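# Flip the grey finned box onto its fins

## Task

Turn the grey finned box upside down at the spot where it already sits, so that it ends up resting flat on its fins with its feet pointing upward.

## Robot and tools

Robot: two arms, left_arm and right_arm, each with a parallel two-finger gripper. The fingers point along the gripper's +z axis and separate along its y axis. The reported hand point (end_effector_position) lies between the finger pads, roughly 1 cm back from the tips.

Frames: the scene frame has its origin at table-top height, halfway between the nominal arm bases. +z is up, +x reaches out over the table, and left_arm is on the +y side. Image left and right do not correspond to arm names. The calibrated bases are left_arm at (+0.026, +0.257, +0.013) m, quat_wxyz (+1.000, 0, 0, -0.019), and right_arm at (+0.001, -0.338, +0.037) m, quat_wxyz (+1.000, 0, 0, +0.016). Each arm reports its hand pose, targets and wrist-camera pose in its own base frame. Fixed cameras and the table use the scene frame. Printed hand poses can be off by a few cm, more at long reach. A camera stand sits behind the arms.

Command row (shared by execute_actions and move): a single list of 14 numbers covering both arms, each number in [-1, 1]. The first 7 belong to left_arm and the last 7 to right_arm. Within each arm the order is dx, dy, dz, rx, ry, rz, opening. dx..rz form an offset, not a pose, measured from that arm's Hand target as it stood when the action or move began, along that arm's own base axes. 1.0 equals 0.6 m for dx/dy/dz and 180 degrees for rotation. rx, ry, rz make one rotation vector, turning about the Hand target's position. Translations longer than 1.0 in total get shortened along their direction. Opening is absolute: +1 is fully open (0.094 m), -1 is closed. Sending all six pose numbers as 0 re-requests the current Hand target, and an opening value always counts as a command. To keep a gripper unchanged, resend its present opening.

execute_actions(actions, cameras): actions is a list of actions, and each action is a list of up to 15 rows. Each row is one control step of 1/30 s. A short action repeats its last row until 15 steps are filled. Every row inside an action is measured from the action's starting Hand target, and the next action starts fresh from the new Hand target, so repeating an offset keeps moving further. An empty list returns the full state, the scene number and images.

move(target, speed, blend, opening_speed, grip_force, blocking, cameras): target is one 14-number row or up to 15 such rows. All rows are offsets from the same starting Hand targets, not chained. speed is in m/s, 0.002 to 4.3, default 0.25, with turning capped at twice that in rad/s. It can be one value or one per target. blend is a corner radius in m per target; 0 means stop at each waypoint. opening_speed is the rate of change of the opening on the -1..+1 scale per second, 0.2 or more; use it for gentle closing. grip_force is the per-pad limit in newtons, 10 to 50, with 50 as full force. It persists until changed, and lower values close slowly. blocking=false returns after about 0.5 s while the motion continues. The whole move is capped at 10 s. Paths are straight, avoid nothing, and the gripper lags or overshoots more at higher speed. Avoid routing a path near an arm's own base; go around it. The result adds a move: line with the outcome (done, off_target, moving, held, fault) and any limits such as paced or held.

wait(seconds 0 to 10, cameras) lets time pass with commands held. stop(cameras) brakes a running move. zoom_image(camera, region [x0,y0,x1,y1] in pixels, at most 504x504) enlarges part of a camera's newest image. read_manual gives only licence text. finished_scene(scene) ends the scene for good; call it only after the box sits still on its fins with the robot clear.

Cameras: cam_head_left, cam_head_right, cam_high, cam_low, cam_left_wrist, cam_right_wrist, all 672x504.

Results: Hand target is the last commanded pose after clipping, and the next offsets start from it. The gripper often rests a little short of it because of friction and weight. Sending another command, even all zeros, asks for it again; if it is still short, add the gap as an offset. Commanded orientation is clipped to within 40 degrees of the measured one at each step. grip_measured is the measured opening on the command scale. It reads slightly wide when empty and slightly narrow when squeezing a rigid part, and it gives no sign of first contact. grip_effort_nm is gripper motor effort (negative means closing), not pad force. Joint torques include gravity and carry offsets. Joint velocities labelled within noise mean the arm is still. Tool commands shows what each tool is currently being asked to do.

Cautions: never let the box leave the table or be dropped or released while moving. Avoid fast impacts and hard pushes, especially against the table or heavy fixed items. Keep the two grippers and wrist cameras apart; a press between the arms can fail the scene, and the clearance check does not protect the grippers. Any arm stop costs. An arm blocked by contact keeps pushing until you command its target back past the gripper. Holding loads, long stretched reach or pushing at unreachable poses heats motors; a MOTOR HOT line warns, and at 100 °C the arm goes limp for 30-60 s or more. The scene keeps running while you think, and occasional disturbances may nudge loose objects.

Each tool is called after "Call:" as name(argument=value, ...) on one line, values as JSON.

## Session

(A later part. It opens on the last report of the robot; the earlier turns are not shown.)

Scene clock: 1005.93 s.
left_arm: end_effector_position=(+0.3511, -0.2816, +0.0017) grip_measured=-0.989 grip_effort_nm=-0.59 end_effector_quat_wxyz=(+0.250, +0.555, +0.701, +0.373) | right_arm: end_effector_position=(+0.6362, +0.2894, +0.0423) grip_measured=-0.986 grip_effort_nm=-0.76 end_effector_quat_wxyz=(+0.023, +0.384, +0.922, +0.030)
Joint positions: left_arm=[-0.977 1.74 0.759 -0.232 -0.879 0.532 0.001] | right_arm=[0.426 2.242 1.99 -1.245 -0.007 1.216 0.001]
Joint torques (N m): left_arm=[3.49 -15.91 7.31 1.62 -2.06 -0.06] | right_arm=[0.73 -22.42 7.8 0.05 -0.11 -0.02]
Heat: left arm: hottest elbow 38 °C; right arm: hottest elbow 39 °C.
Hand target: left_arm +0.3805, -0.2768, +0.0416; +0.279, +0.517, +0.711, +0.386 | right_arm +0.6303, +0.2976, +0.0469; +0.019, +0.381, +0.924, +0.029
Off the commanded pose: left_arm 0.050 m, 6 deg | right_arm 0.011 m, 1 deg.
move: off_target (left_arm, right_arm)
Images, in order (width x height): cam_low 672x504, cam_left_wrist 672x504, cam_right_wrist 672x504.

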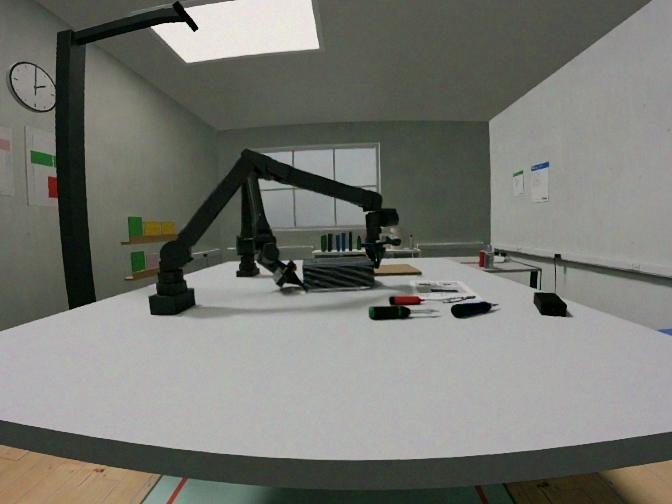

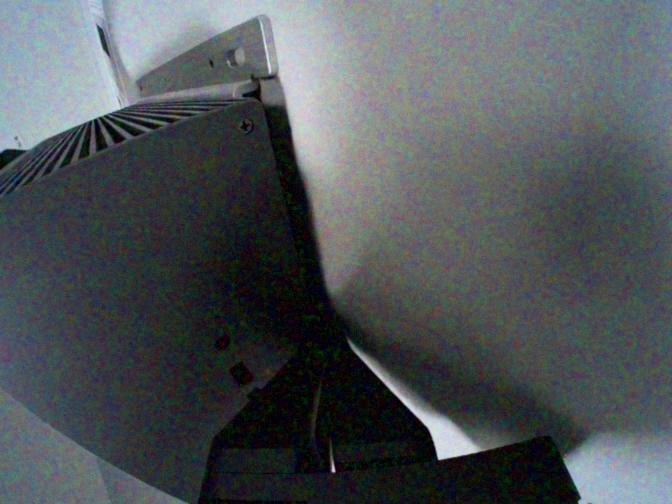

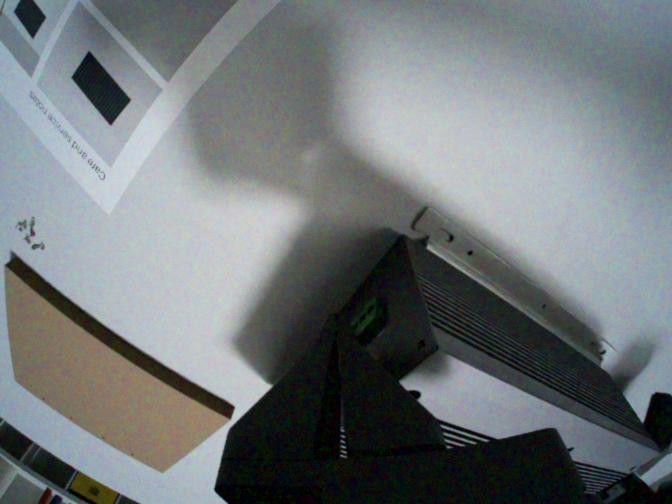

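Call:
move(target=[0.02,0.0,0.03,0.0152,-0.0418,0,-1, -0.033,-0.007,-0.01,0,0,0,-1], speed=0.04, cameras=["cam_left_wrist","cam_right_wrist","cam_low"])

Call:
zoom_image(camera="cam_low", region=[250, 240, 400, 300])

Scene clock: 1023.67 s.
left_arm: end_effector_position=(+0.3617, -0.2740, +0.0283) grip_measured=-0.989 grip_effort_nm=-0.59 end_effector_quat_wxyz=(+0.276, +0.545, +0.665, +0.431) | right_arm: end_effector_position=(+0.6388, +0.2892, +0.0625) grip_measured=-0.986 grip_effort_nm=-0.76 end_effector_quat_wxyz=(+0.052, +0.387, +0.919, +0.056)
Joint positions: left_arm=[-0.977 1.713 0.728 -0.117 -1.007 0.657 0.001] | right_arm=[0.426 2.177 1.924 -1.164 0 1.223 0.001]
Joint torques (N m): left_arm=[3.25 -13.16 8.24 3.51 -1.69 -0.19] | right_arm=[1.55 -21.01 4.83 -0.69 -0.35 0.04]
Heat: left arm: hottest elbow 39 °C; right arm: hottest elbow 39 °C.
Hand target: left_arm +0.3925, -0.2768, +0.0597; +0.313, +0.497, +0.682, +0.436 | right_arm +0.6106, +0.2934, +0.0408; +0.019, +0.381, +0.924, +0.029
Off the commanded pose: left_arm 0.044 m, 7 deg | right_arm 0.036 m, 5 deg.
move: off_target (left_arm, right_arm)
Images, in order (width x height): cam_low 672x504, cam_left_wrist 672x504, cam_right_wrist 672x504.

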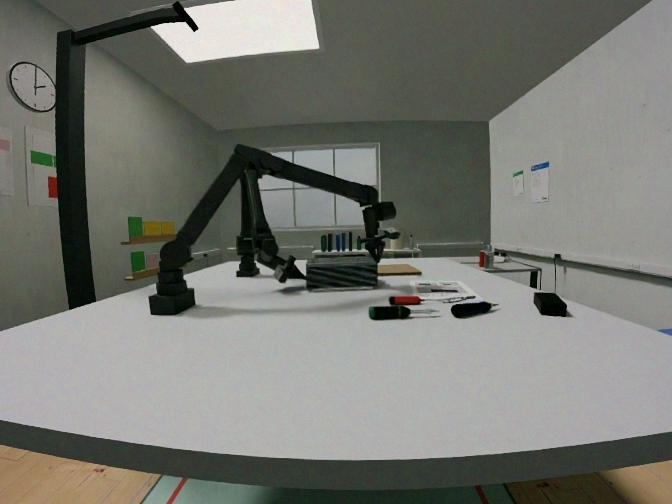

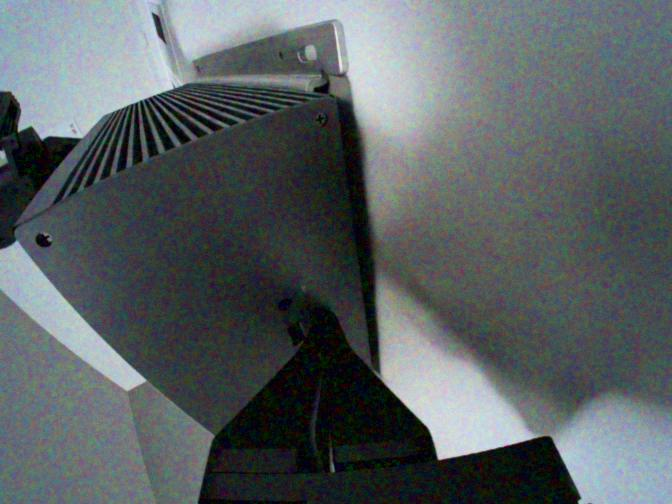

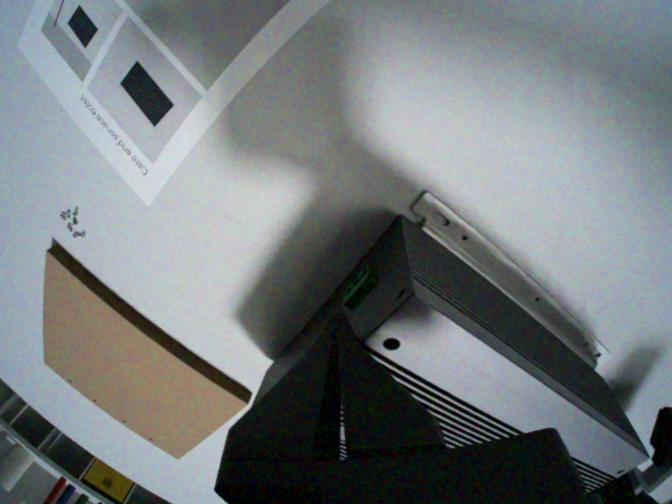

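Scaled by 3.360.

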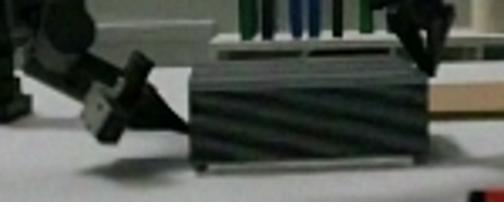

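Call:
move(target=[[-0.154,-0.038,0.117,0,0,0,-1, 0.05,-0.022,0.267,0,0,0,-1],[-0.1375,0.378,0.233,-0.2,0.1075,-0.108,-1, 0.017,-0.4,0.283,0.255,-0.077,0.19,-1],[0.096,0.495,0.183,-0.4011,0.2151,-0.2156,-1, -0.1,-0.32,0.15,0.3641,-0.1103,0.2715,-1],[0.1,0.355,0.017,-0.4011,0.2151,-0.2156,0.7, -0.167,-0.217,0.03,0.3641,-0.1103,0.2715,0.5]], speed=0.22, blend=[0.01,0.04,0.03,0], cameras=["all"])

Scene clock: 1221.17 s.
left_arm: end_effector_position=(+0.4539, -0.0605, +0.0767) grip_measured=+0.697 grip_effort_nm=0.16 end_effector_quat_wxyz=(+0.433, +0.515, +0.667, -0.321) | right_arm: end_effector_position=(+0.5101, +0.1592, +0.0591) grip_measured=+0.498 grip_effort_nm=0.08 end_effector_quat_wxyz=(-0.049, -0.070, +0.816, +0.571)
Joint positions: left_arm=[0.22 1.717 0.924 -0.658 1.135 1.458 0.08] | right_arm=[-0.003 2.098 1.425 -1.342 -1.182 -0.474 0.07]
Joint torques (N m): left_arm=[-1.44 -10.58 5.79 1.22 0.6 -0.34] | right_arm=[-0.21 -17.14 5.35 0.18 -0.85 -0.04]
Heat: left arm: hottest elbow 43 °C; right arm: hottest shoulder 39 °C.
Hand target: left_arm +0.4525, -0.0638, +0.0698; +0.427, +0.512, +0.670, -0.326 | right_arm +0.5103, +0.1632, +0.0588; -0.050, -0.071, +0.816, +0.572
Off the commanded pose: left_arm 0.008 m, 1 deg | right_arm 0.004 m, 0 deg.
move: done

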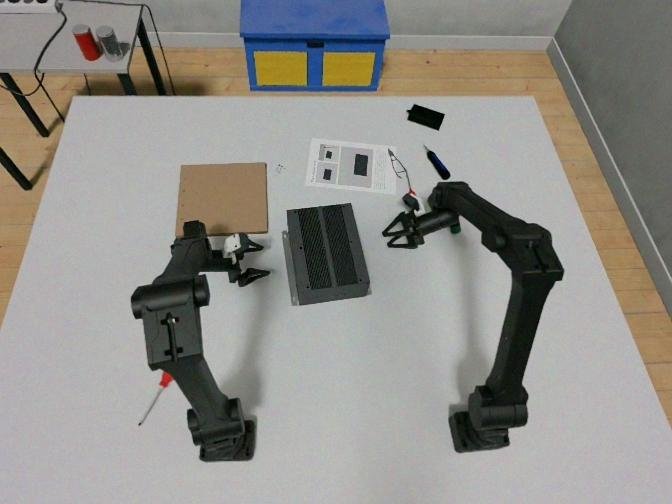

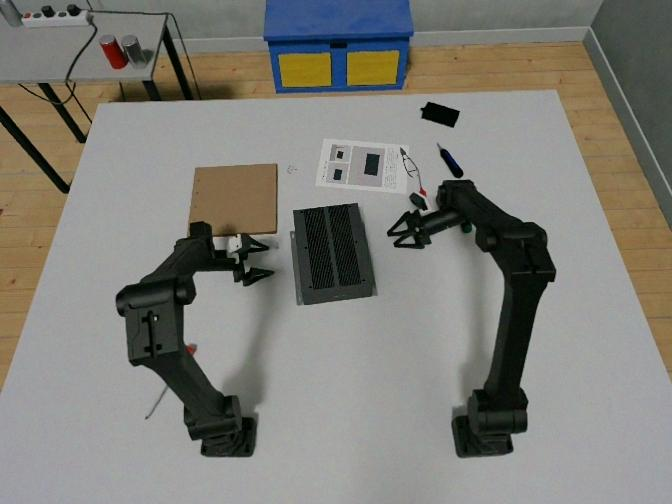

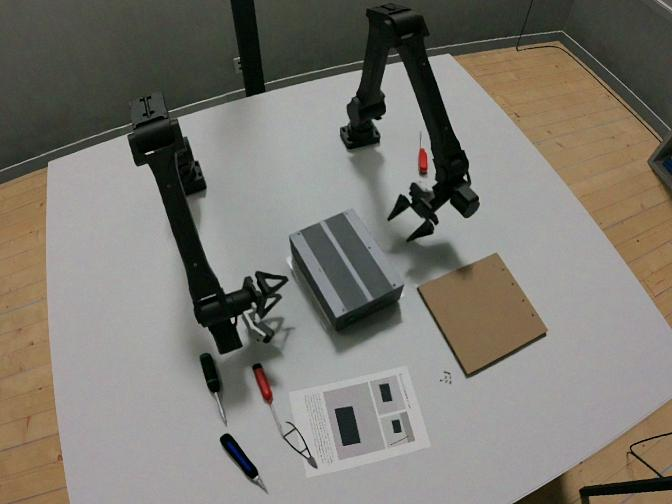

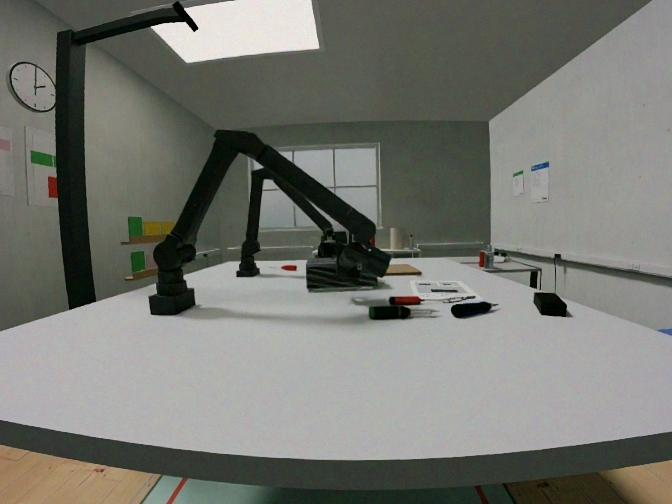

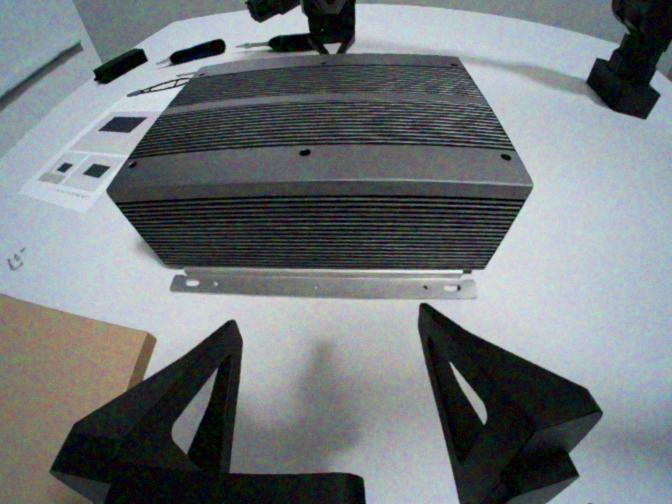

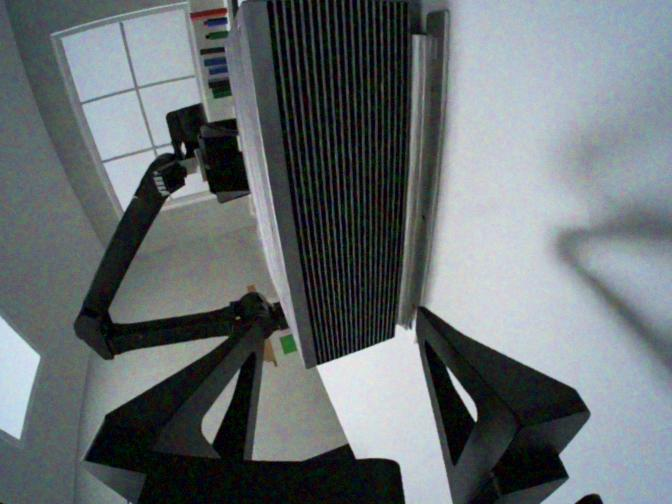

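Call:
zoom_image(camera="cam_left_wrist", region=[150, 240, 330, 320])

Call:
zoom_image(camera="cam_left_wrist", region=[330, 240, 510, 320])

Call:
zoom_image(camera="cam_right_wrist", region=[380, 240, 450, 350])

Scaled by 2.800 from the camera's 672x504 image, which has a finer 960x720 frame.

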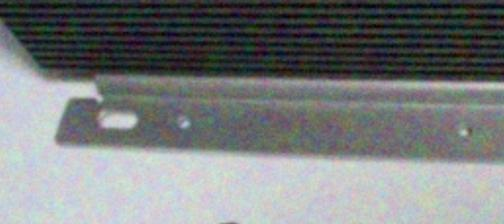

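Scaled by 2.800 from the camera's 672x504 image, which has a finer 960x720 frame.

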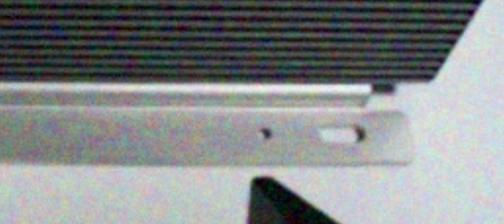

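Scaled by 4.582 from the camera's 672x504 image, which has a finer 960x720 frame.

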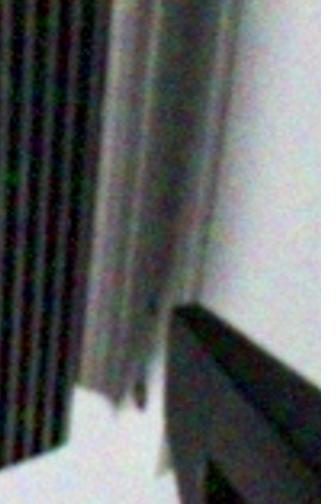

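Call:
move(target=[0.0253,-0.0933,-0.1095,0,0,0,0.7, -0.0142,0.082,-0.0977,0.0109,0.0019,0,0.191], speed=0.12, cameras=["cam_left_wrist","cam_right_wrist","cam_low"])

Call:
zoom_image(camera="cam_right_wrist", region=[300, 230, 460, 350])

Call:
zoom_image(camera="cam_low", region=[290, 240, 400, 300])

Scene clock: 1356.23 s.
left_arm: end_effector_position=(+0.4715, -0.1163, +0.0166) grip_measured=+0.697 grip_effort_nm=0.16 end_effector_quat_wxyz=(+0.436, +0.517, +0.664, -0.318) | right_arm: end_effector_position=(+0.5036, +0.2065, +0.0028) grip_measured=+0.193 grip_effort_nm=-0.09 end_effector_quat_wxyz=(-0.047, -0.069, +0.807, +0.585)
Joint positions: left_arm=[0.084 1.847 0.859 -0.183 1.101 1.16 0.08] | right_arm=[0.082 2.162 1.346 -1.004 -1.244 -0.269 0.056]
Joint torques (N m): left_arm=[-1.49 -10.46 4.94 1.72 0.55 -0.32] | right_arm=[-0.03 -16.79 4.98 0.2 -0.81 -0.05]
Heat: left arm: hottest elbow 38 °C; right arm: hottest shoulder 39 °C.
Hand target: left_arm +0.4677, -0.1198, +0.0043; +0.427, +0.512, +0.670, -0.326 | right_arm +0.5019, +0.2122, +0.0003; -0.051, -0.070, +0.806, +0.586
Off the commanded pose: left_arm 0.014 m, 2 deg | right_arm 0.007 m, 1 deg.
move: off_target (left_arm)
Images, in order (width x height): cam_low 672x504, cam_left_wrist 672x504, cam_right_wrist 672x504.

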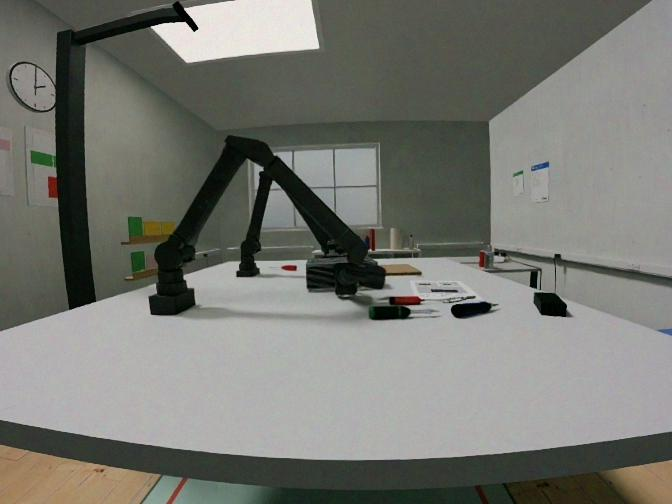

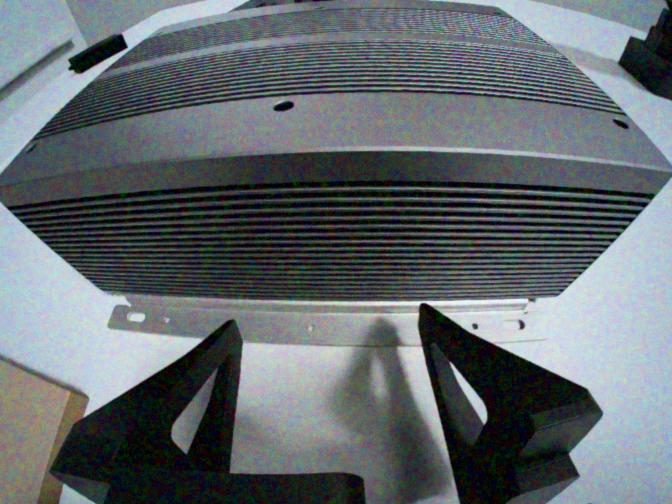

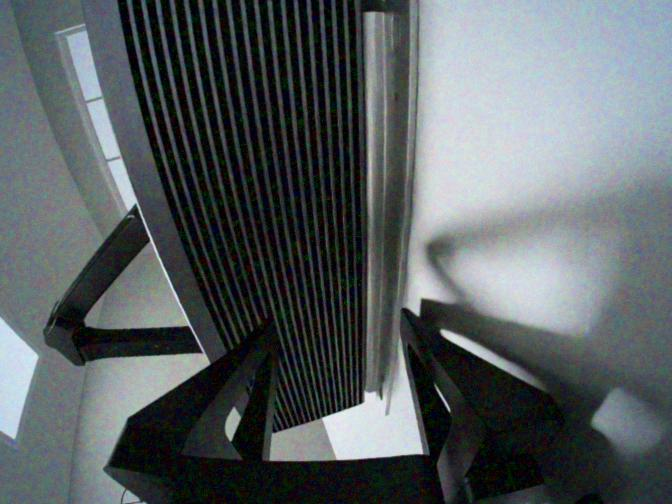

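Scaled by 3.150 from the camera's 672x504 image, which has a finer 960x720 frame.

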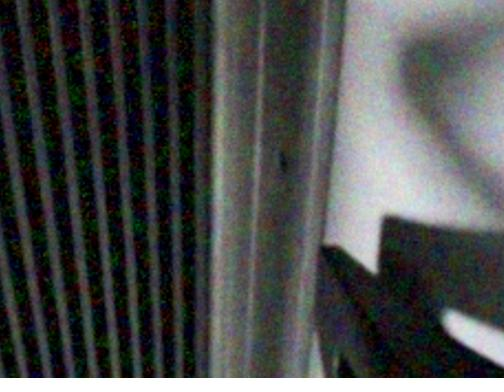

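Scaled by 4.582.

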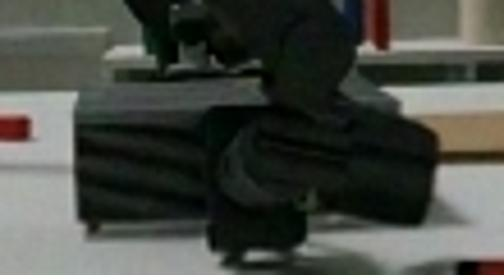

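Call:
move(target=[0.0087,-0.0322,-0.008,0,0,0,0.7, -0.0058,0.0328,-0.0067,0,0,0,0.191], speed=0.06, cameras=["cam_left_wrist","cam_right_wrist"])

Call:
zoom_image(camera="cam_right_wrist", region=[250, 230, 450, 380])

Scene clock: 1369.37 s.
left_arm: end_effector_position=(+0.4773, -0.1281, +0.0130) grip_measured=+0.697 grip_effort_nm=0.16 end_effector_quat_wxyz=(+0.438, +0.514, +0.668, -0.314) | right_arm: end_effector_position=(+0.5018, +0.2197, -0.0028) grip_measured=+0.192 grip_effort_nm=-0.07 end_effector_quat_wxyz=(-0.050, -0.058, +0.806, +0.587)
Joint positions: left_arm=[0.055 1.857 0.851 -0.09 1.08 1.078 0.08] | right_arm=[0.107 2.156 1.314 -0.881 -1.256 -0.148 0.056]
Joint torques (N m): left_arm=[-2.78 -10.11 5.11 2.03 0.61 -0.43] | right_arm=[1.96 -17.61 4.86 1.09 -0.64 -0.01]
Heat: left arm: hottest elbow 38 °C; right arm: hottest shoulder 37 °C.
Hand target: left_arm +0.4728, -0.1390, -0.0006; +0.427, +0.512, +0.670, -0.326 | right_arm +0.4984, +0.2320, -0.0038; -0.051, -0.070, +0.806, +0.586
Off the commanded pose: left_arm 0.018 m, 2 deg | right_arm 0.013 m, 1 deg.
move: off_target (left_arm, right_arm)
Images, in order (width x height): cam_left_wrist 672x504, cam_right_wrist 672x504.

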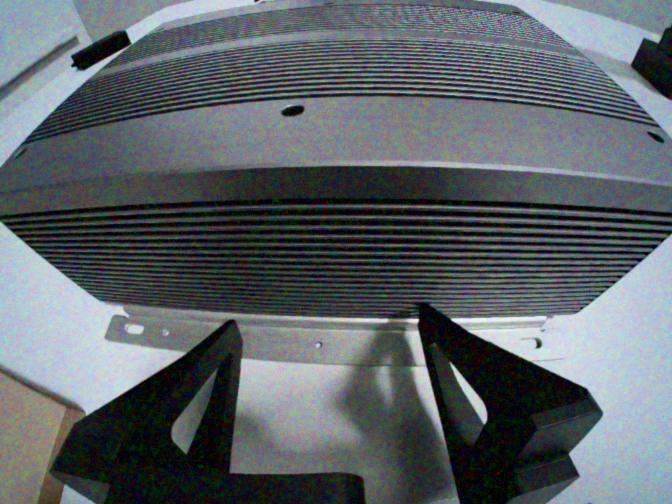

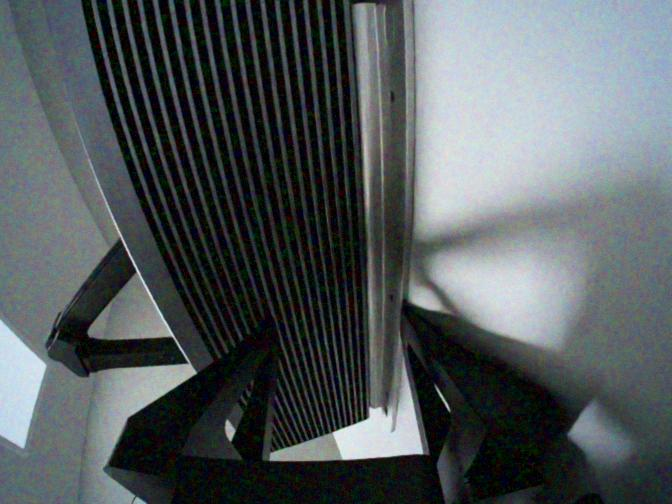

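Scaled by 2.520 from the camera's 672x504 image, which has a finer 960x720 frame.

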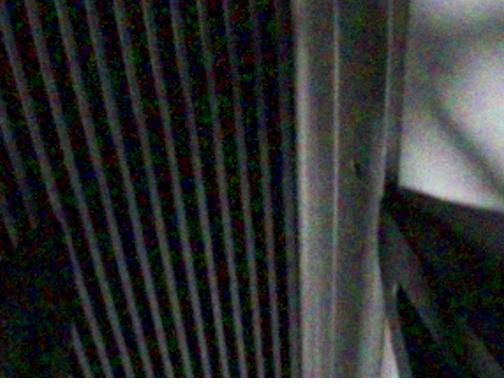

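Call:
move(target=[0.0218,-0.0805,0,0,0,0,0.7, -0.0146,0.082,0.01,0,0,0,0.191], speed=0.05, cameras=["cam_left_wrist","cam_right_wrist"])

Scene clock: 1381.33 s.
left_arm: end_effector_position=(+0.4905, -0.1288, +0.0134) grip_measured=+0.698 grip_effort_nm=0.15 end_effector_quat_wxyz=(+0.446, +0.484, +0.691, -0.300) | right_arm: end_effector_position=(+0.5105, +0.2200, -0.0025) grip_measured=+0.192 grip_effort_nm=-0.07 end_effector_quat_wxyz=(-0.026, -0.023, +0.815, +0.578)
Joint positions: left_arm=[0.043 1.857 0.832 0.055 1.033 0.917 0.08] | right_arm=[0.108 2.105 1.23 -0.595 -1.233 0.123 0.056]
Joint torques (N m): left_arm=[-10.52 -9.29 6.49 2.91 0.36 -0.53] | right_arm=[8.53 -16.79 5.15 1.5 -1.7 0]
Heat: left arm: hottest elbow 38 °C; right arm: hottest shoulder 37 °C.
Hand target: left_arm +0.4860, -0.1874, -0.0005; +0.427, +0.512, +0.670, -0.326 | right_arm +0.4896, +0.2812, +0.0022; -0.051, -0.070, +0.806, +0.586
Off the commanded pose: left_arm 0.060 m, 5 deg | right_arm 0.065 m, 6 deg.
move: off_target (left_arm, right_arm)
Images, in order (width x height): cam_left_wrist 672x504, cam_right_wrist 672x504.

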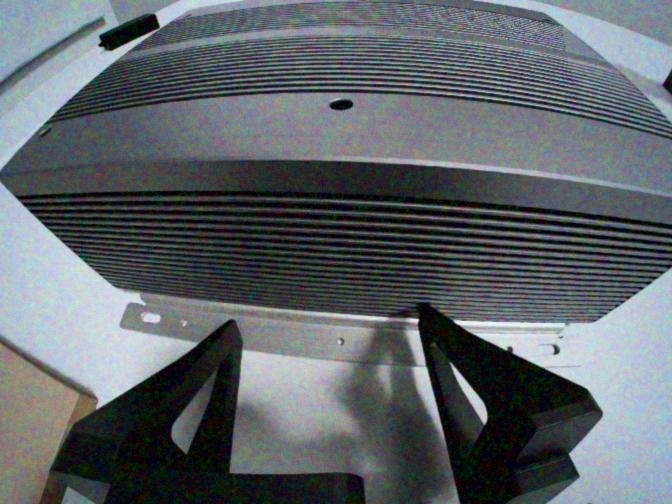

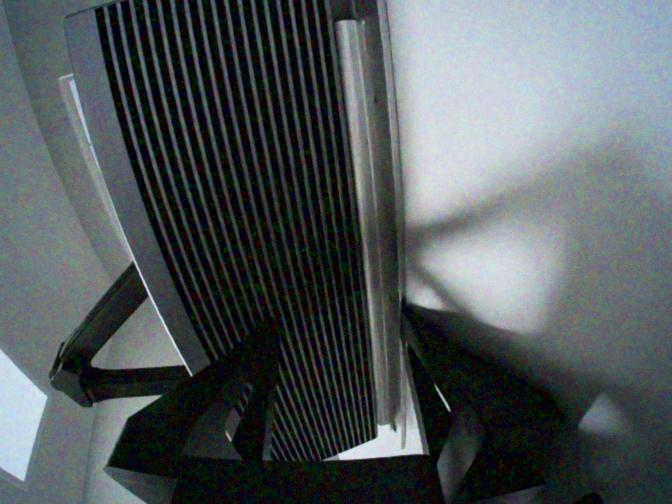

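Call:
move(target=[0.013,-0.05,-0.01,0,0,0,0.7, -0.0088,0.05,0.09,0,0,0,0.191], speed=0.05, cameras=["cam_left_wrist","cam_right_wrist","cam_low"])

Call:
zoom_image(camera="cam_right_wrist", region=[250, 230, 450, 380])

Scene clock: 1394.07 s.
left_arm: end_effector_position=(+0.4968, -0.1316, +0.0136) grip_measured=+0.698 grip_effort_nm=0.14 end_effector_quat_wxyz=(+0.453, +0.469, +0.700, -0.292) | right_arm: end_effector_position=(+0.5104, +0.2168, +0.0000) grip_measured=+0.189 grip_effort_nm=0.07 end_effector_quat_wxyz=(-0.036, +0.023, +0.828, +0.558)
Joint positions: left_arm=[0.032 1.86 0.82 0.139 1.005 0.835 0.08] | right_arm=[0.108 2.067 1.191 -0.519 -1.182 0.282 0.056]
Joint torques (N m): left_arm=[-14.45 -8.12 7.46 3.32 0.04 -0.57] | right_arm=[12.75 -23 5.87 0.95 -3.68 -0.08]
Heat: left arm: hottest elbow 38 °C; right arm: hottest shoulder 36 °C.
Hand target: left_arm +0.4938, -0.2174, -0.0065; +0.427, +0.512, +0.670, -0.326 | right_arm +0.4844, +0.3111, +0.0562; -0.051, -0.070, +0.806, +0.586
Off the commanded pose: left_arm 0.088 m, 8 deg | right_arm 0.113 m, 12 deg.
move: off_target (left_arm, right_arm)
Images, in order (width x height): cam_low 672x504, cam_left_wrist 672x504, cam_right_wrist 672x504.

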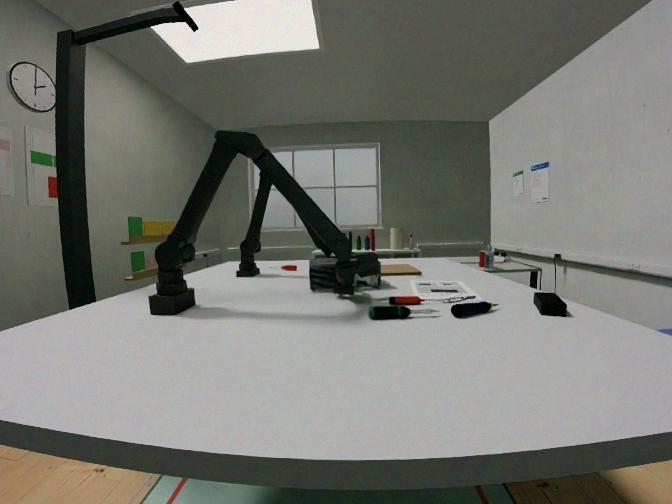

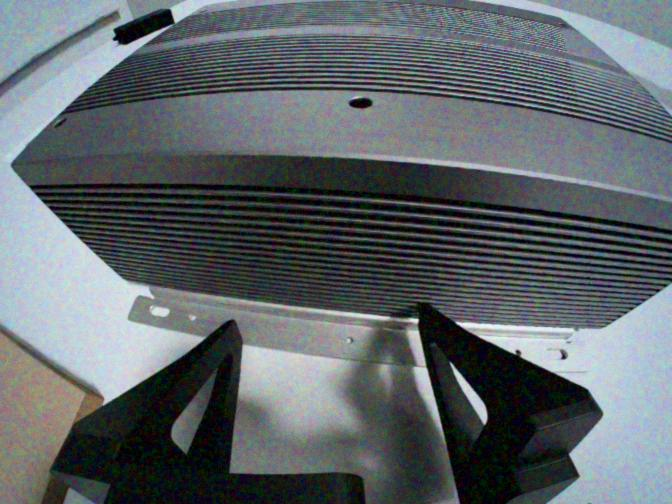

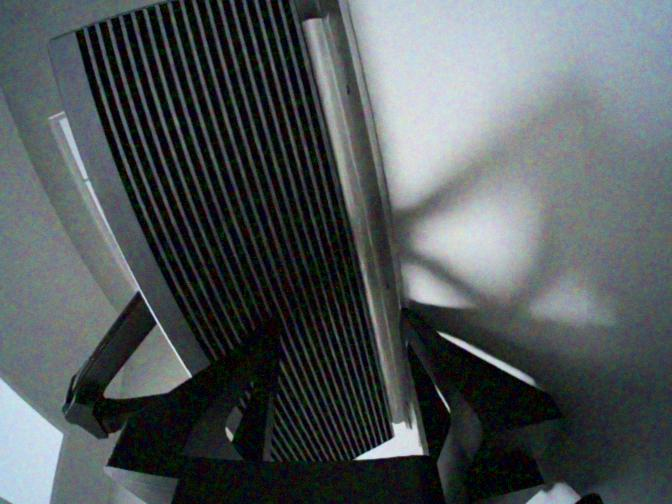

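Scaled by 2.520 from the camera's 672x504 image, which has a finer 960x720 frame.

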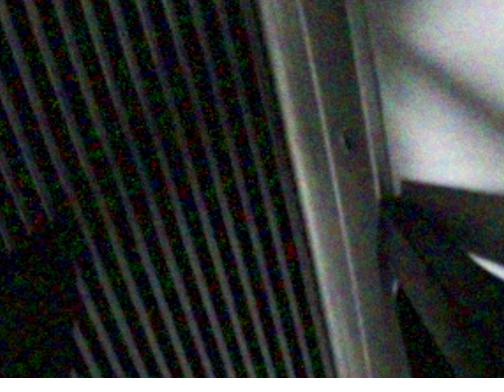

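Call:
move(target=[0.0087,-0.033,-0.01,0,0,0,0.7, -0.0058,0.033,0.08,0,0,0,0.191], speed=0.05, cameras=["cam_head_left","cam_right_wrist","cam_low"])

Call:
zoom_image(camera="cam_low", region=[290, 240, 400, 300])

Scene clock: 1401.67 s.
left_arm: end_effector_position=(+0.5020, -0.1366, +0.0146) grip_measured=+0.698 grip_effort_nm=0.14 end_effector_quat_wxyz=(+0.459, +0.462, +0.703, -0.287) | right_arm: end_effector_position=(+0.5120, +0.2129, +0.0172) grip_measured=+0.189 grip_effort_nm=0.11 end_effector_quat_wxyz=(-0.027, +0.037, +0.842, +0.537)
Joint positions: left_arm=[0.018 1.864 0.816 0.201 0.986 0.779 0.08] | right_arm=[0.108 2.006 1.174 -0.525 -1.124 0.332 0.056]
Joint torques (N m): left_arm=[-16.5 -7 8.08 3.15 -0.22 -0.52] | right_arm=[14.33 -24.82 7.21 0.31 -5.8 0.05]
Heat: left arm: hottest elbow 38 °C; right arm: hottest shoulder 38 °C.
Hand target: left_arm +0.4989, -0.2373, -0.0126; +0.427, +0.512, +0.670, -0.326 | right_arm +0.4809, +0.3309, +0.1041; -0.051, -0.070, +0.806, +0.586
Off the commanded pose: left_arm 0.104 m, 9 deg | right_arm 0.150 m, 14 deg.
move: off_target (left_arm, right_arm)
Images, in order (width x height): cam_head_left 672x504, cam_low 672x504, cam_right_wrist 672x504.

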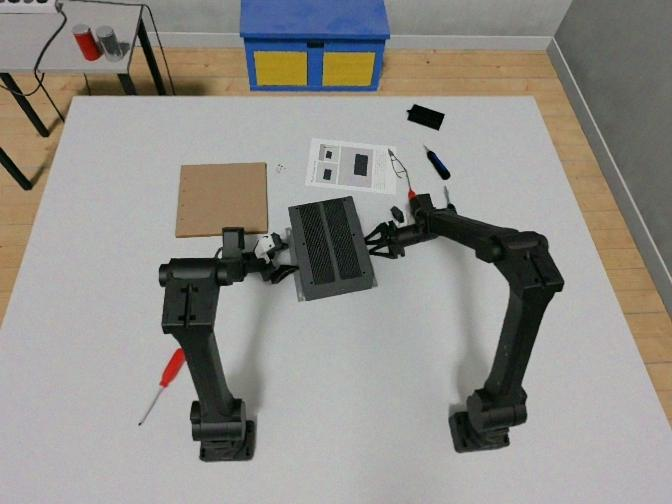

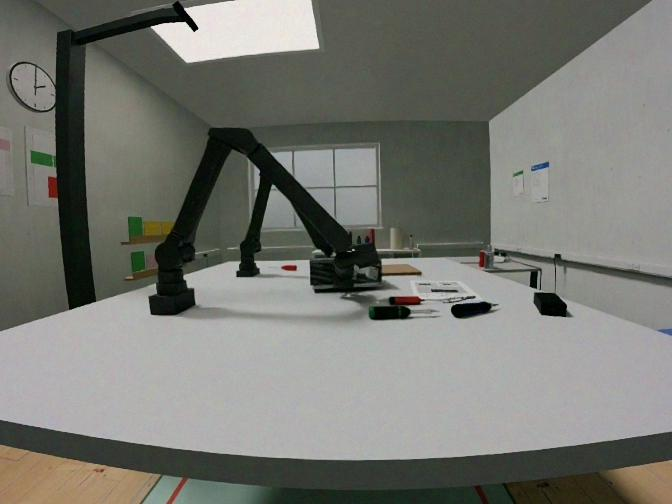

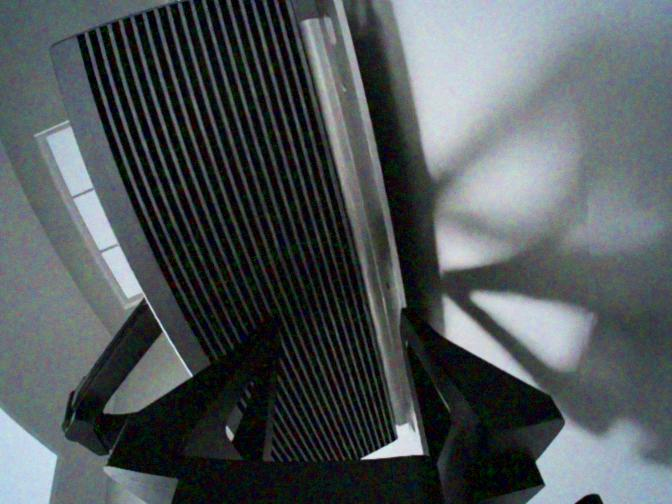

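Scaled by 4.582.

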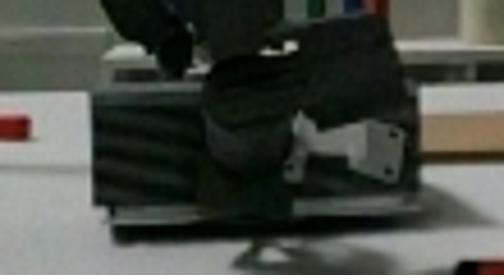

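Call:
move(target=[0.0,0.0,0,0,0,0,0.7, -0.002,0.01,0.05,0,0,0,0.191], speed=0.05, cameras=["cam_left_wrist","cam_right_wrist","cam_low"])

Call:
zoom_image(camera="cam_right_wrist", region=[300, 230, 460, 350])

Call:
zoom_image(camera="cam_low", region=[290, 240, 400, 300])

Scene clock: 1419.87 s.
left_arm: end_effector_position=(+0.5063, -0.1464, +0.0141) grip_measured=+0.698 grip_effort_nm=0.14 end_effector_quat_wxyz=(+0.460, +0.467, +0.700, -0.281) | right_arm: end_effector_position=(+0.5074, +0.2231, +0.0706) grip_measured=+0.193 grip_effort_nm=-0.11 end_effector_quat_wxyz=(-0.018, +0.023, +0.837, +0.546)
Joint positions: left_arm=[-0.006 1.871 0.823 0.224 0.965 0.766 0.08] | right_arm=[0.126 1.9 1.169 -0.576 -1.14 0.351 0.056]
Joint torques (N m): left_arm=[-14.8 -7 8.2 2.36 0.48 -0.42] | right_arm=[14.04 -20.01 9.44 0.81 -4.79 0.31]
Heat: left arm: hottest elbow 39 °C; right arm: hottest wrist yaw 67 °C.
Hand target: left_arm +0.4990, -0.2372, -0.0127; +0.427, +0.512, +0.670, -0.326 | right_arm +0.4798, +0.3369, +0.1342; -0.051, -0.070, +0.806, +0.586
Off the commanded pose: left_arm 0.095 m, 9 deg | right_arm 0.133 m, 13 deg.
move: off_target (left_arm, right_arm)
Images, in order (width x height): cam_low 672x504, cam_left_wrist 672x504, cam_right_wrist 672x504.

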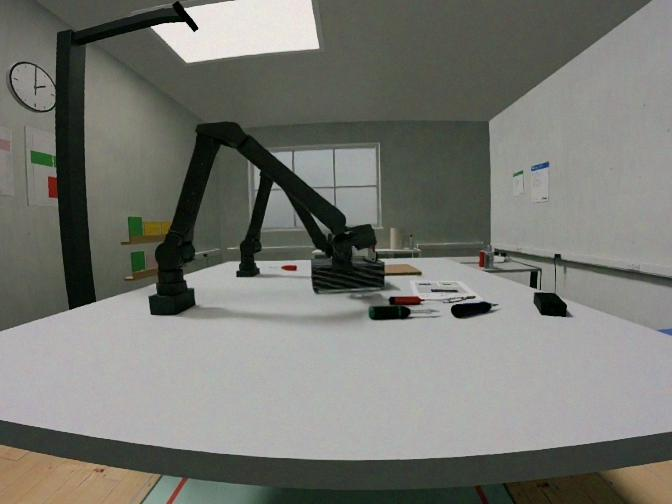

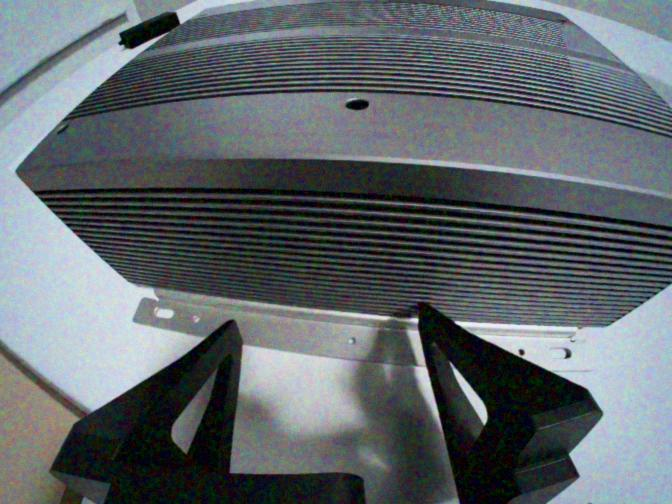

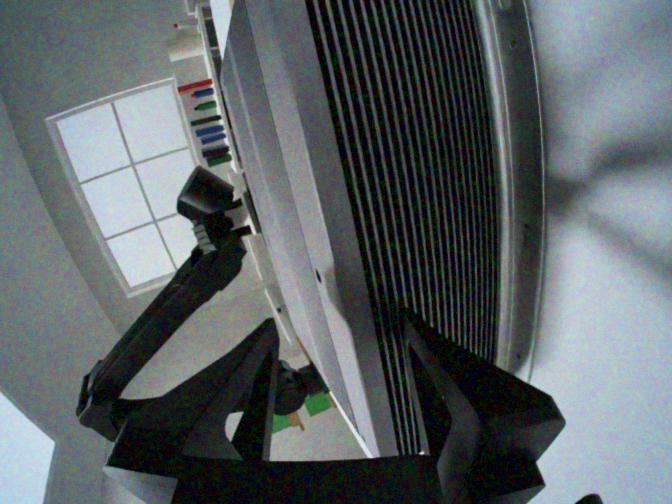

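Scaled by 3.150 from the camera's 672x504 image, which has a finer 960x720 frame.

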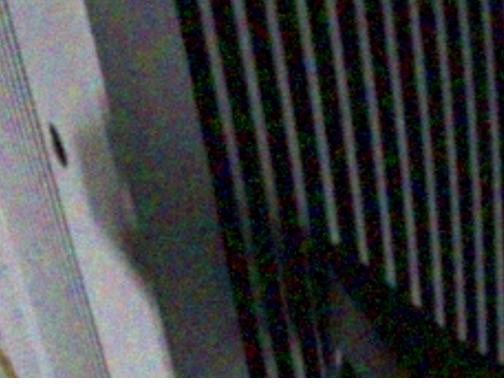

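Scaled by 4.582.

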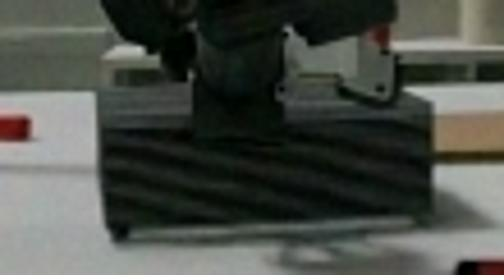

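Call:
move(target=[0.0017,0.195,0.041,0,0,0,0.7, 0.0587,-0.278,-0.124,0,0,0,0.191], speed=0.15, cameras=["all"])

Scene clock: 1442.00 s.
left_arm: end_effector_position=(+0.4903, -0.1219, +0.0163) grip_measured=+0.698 grip_effort_nm=0.14 end_effector_quat_wxyz=(+0.426, +0.509, +0.673, -0.327) | right_arm: end_effector_position=(+0.5038, +0.1705, +0.0581) grip_measured=+0.193 grip_effort_nm=-0.09 end_effector_quat_wxyz=(-0.058, -0.062, +0.805, +0.587)
Joint positions: left_arm=[0.068 1.878 0.919 -0.208 1.092 1.117 0.08] | right_arm=[0.014 2.105 1.409 -1.342 -1.223 -0.471 0.056]
Joint torques (N m): left_arm=[-0.5 -11.11 7.88 0.85 0.79 -0.07] | right_arm=[-1.2 -15.85 8.2 -0.51 -0.5 -0.18]
Heat: left arm: hottest elbow 40 °C; right arm: hottest wrist yaw 69 °C.
Hand target: left_arm +0.5000, -0.1202, +0.0120; +0.427, +0.512, +0.670, -0.326 | right_arm +0.5149, +0.1701, +0.0598; -0.051, -0.070, +0.806, +0.586
Off the commanded pose: left_arm 0.011 m, 0 deg | right_arm 0.011 m, 1 deg.
move: off_target (left_arm, right_arm)

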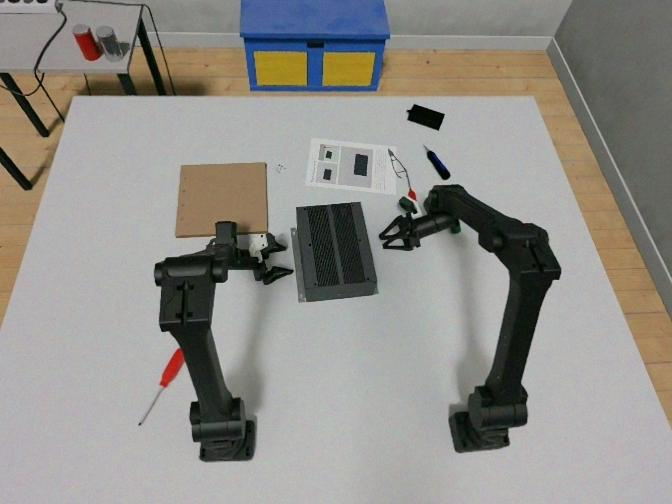

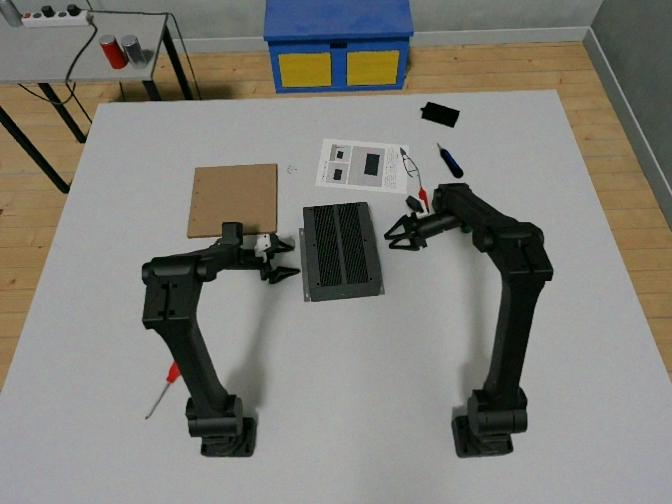

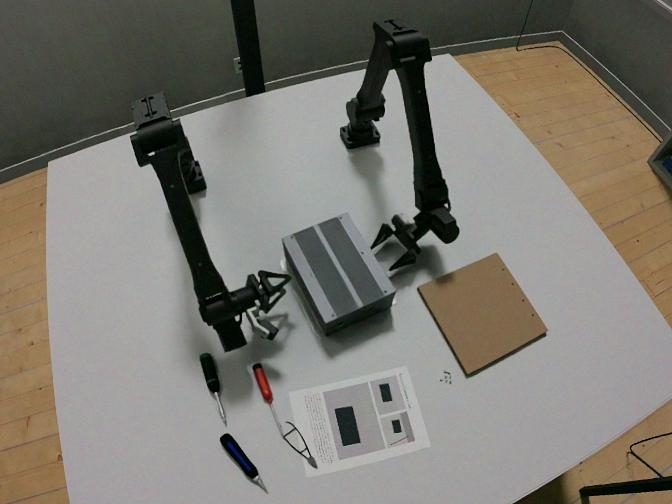

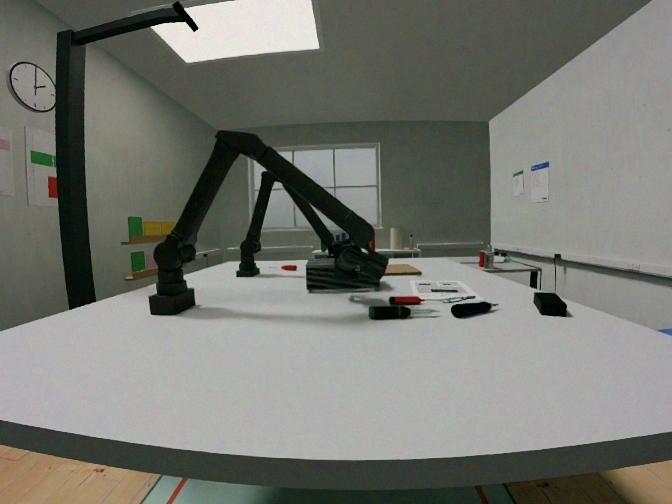

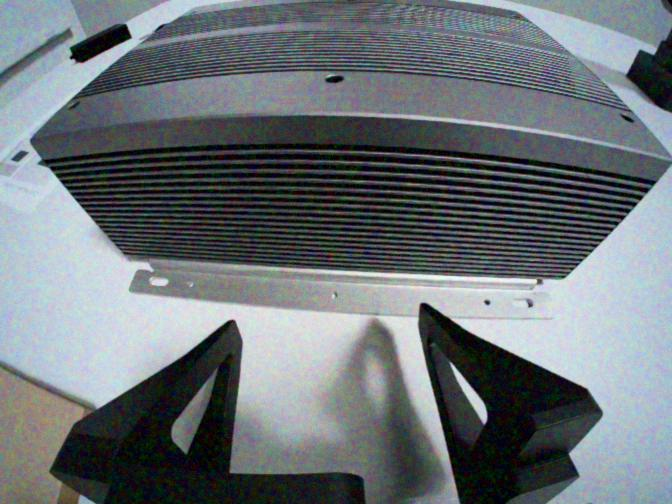

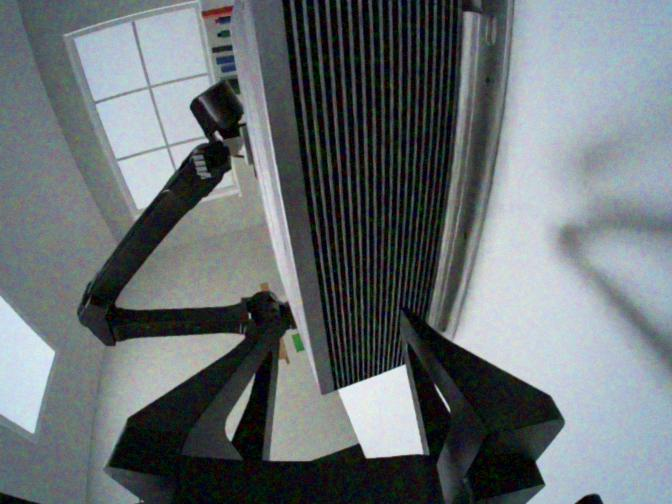

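Call:
zoom_image(camera="cam_right_wrist", region=[400, 180, 520, 350])

Call:
zoom_image(camera="cam_head_left", region=[250, 180, 430, 330])

Scaled by 2.965 from the camera's 672x504 image, which has a finer 960x720 frame.

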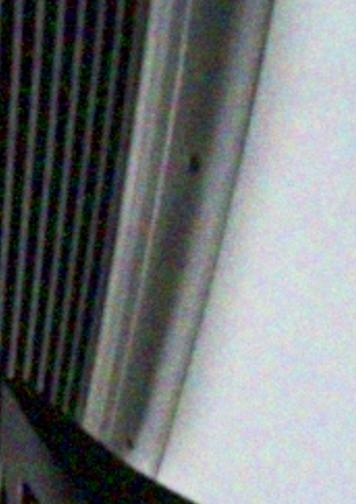

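Scaled by 2.800.

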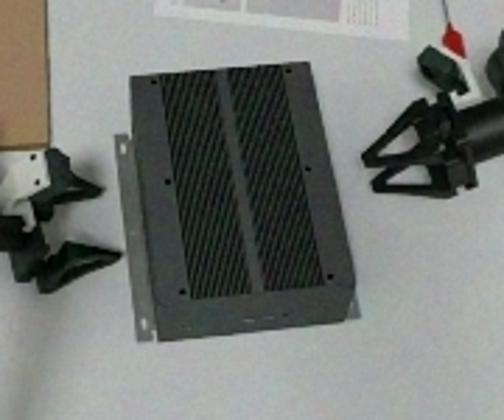

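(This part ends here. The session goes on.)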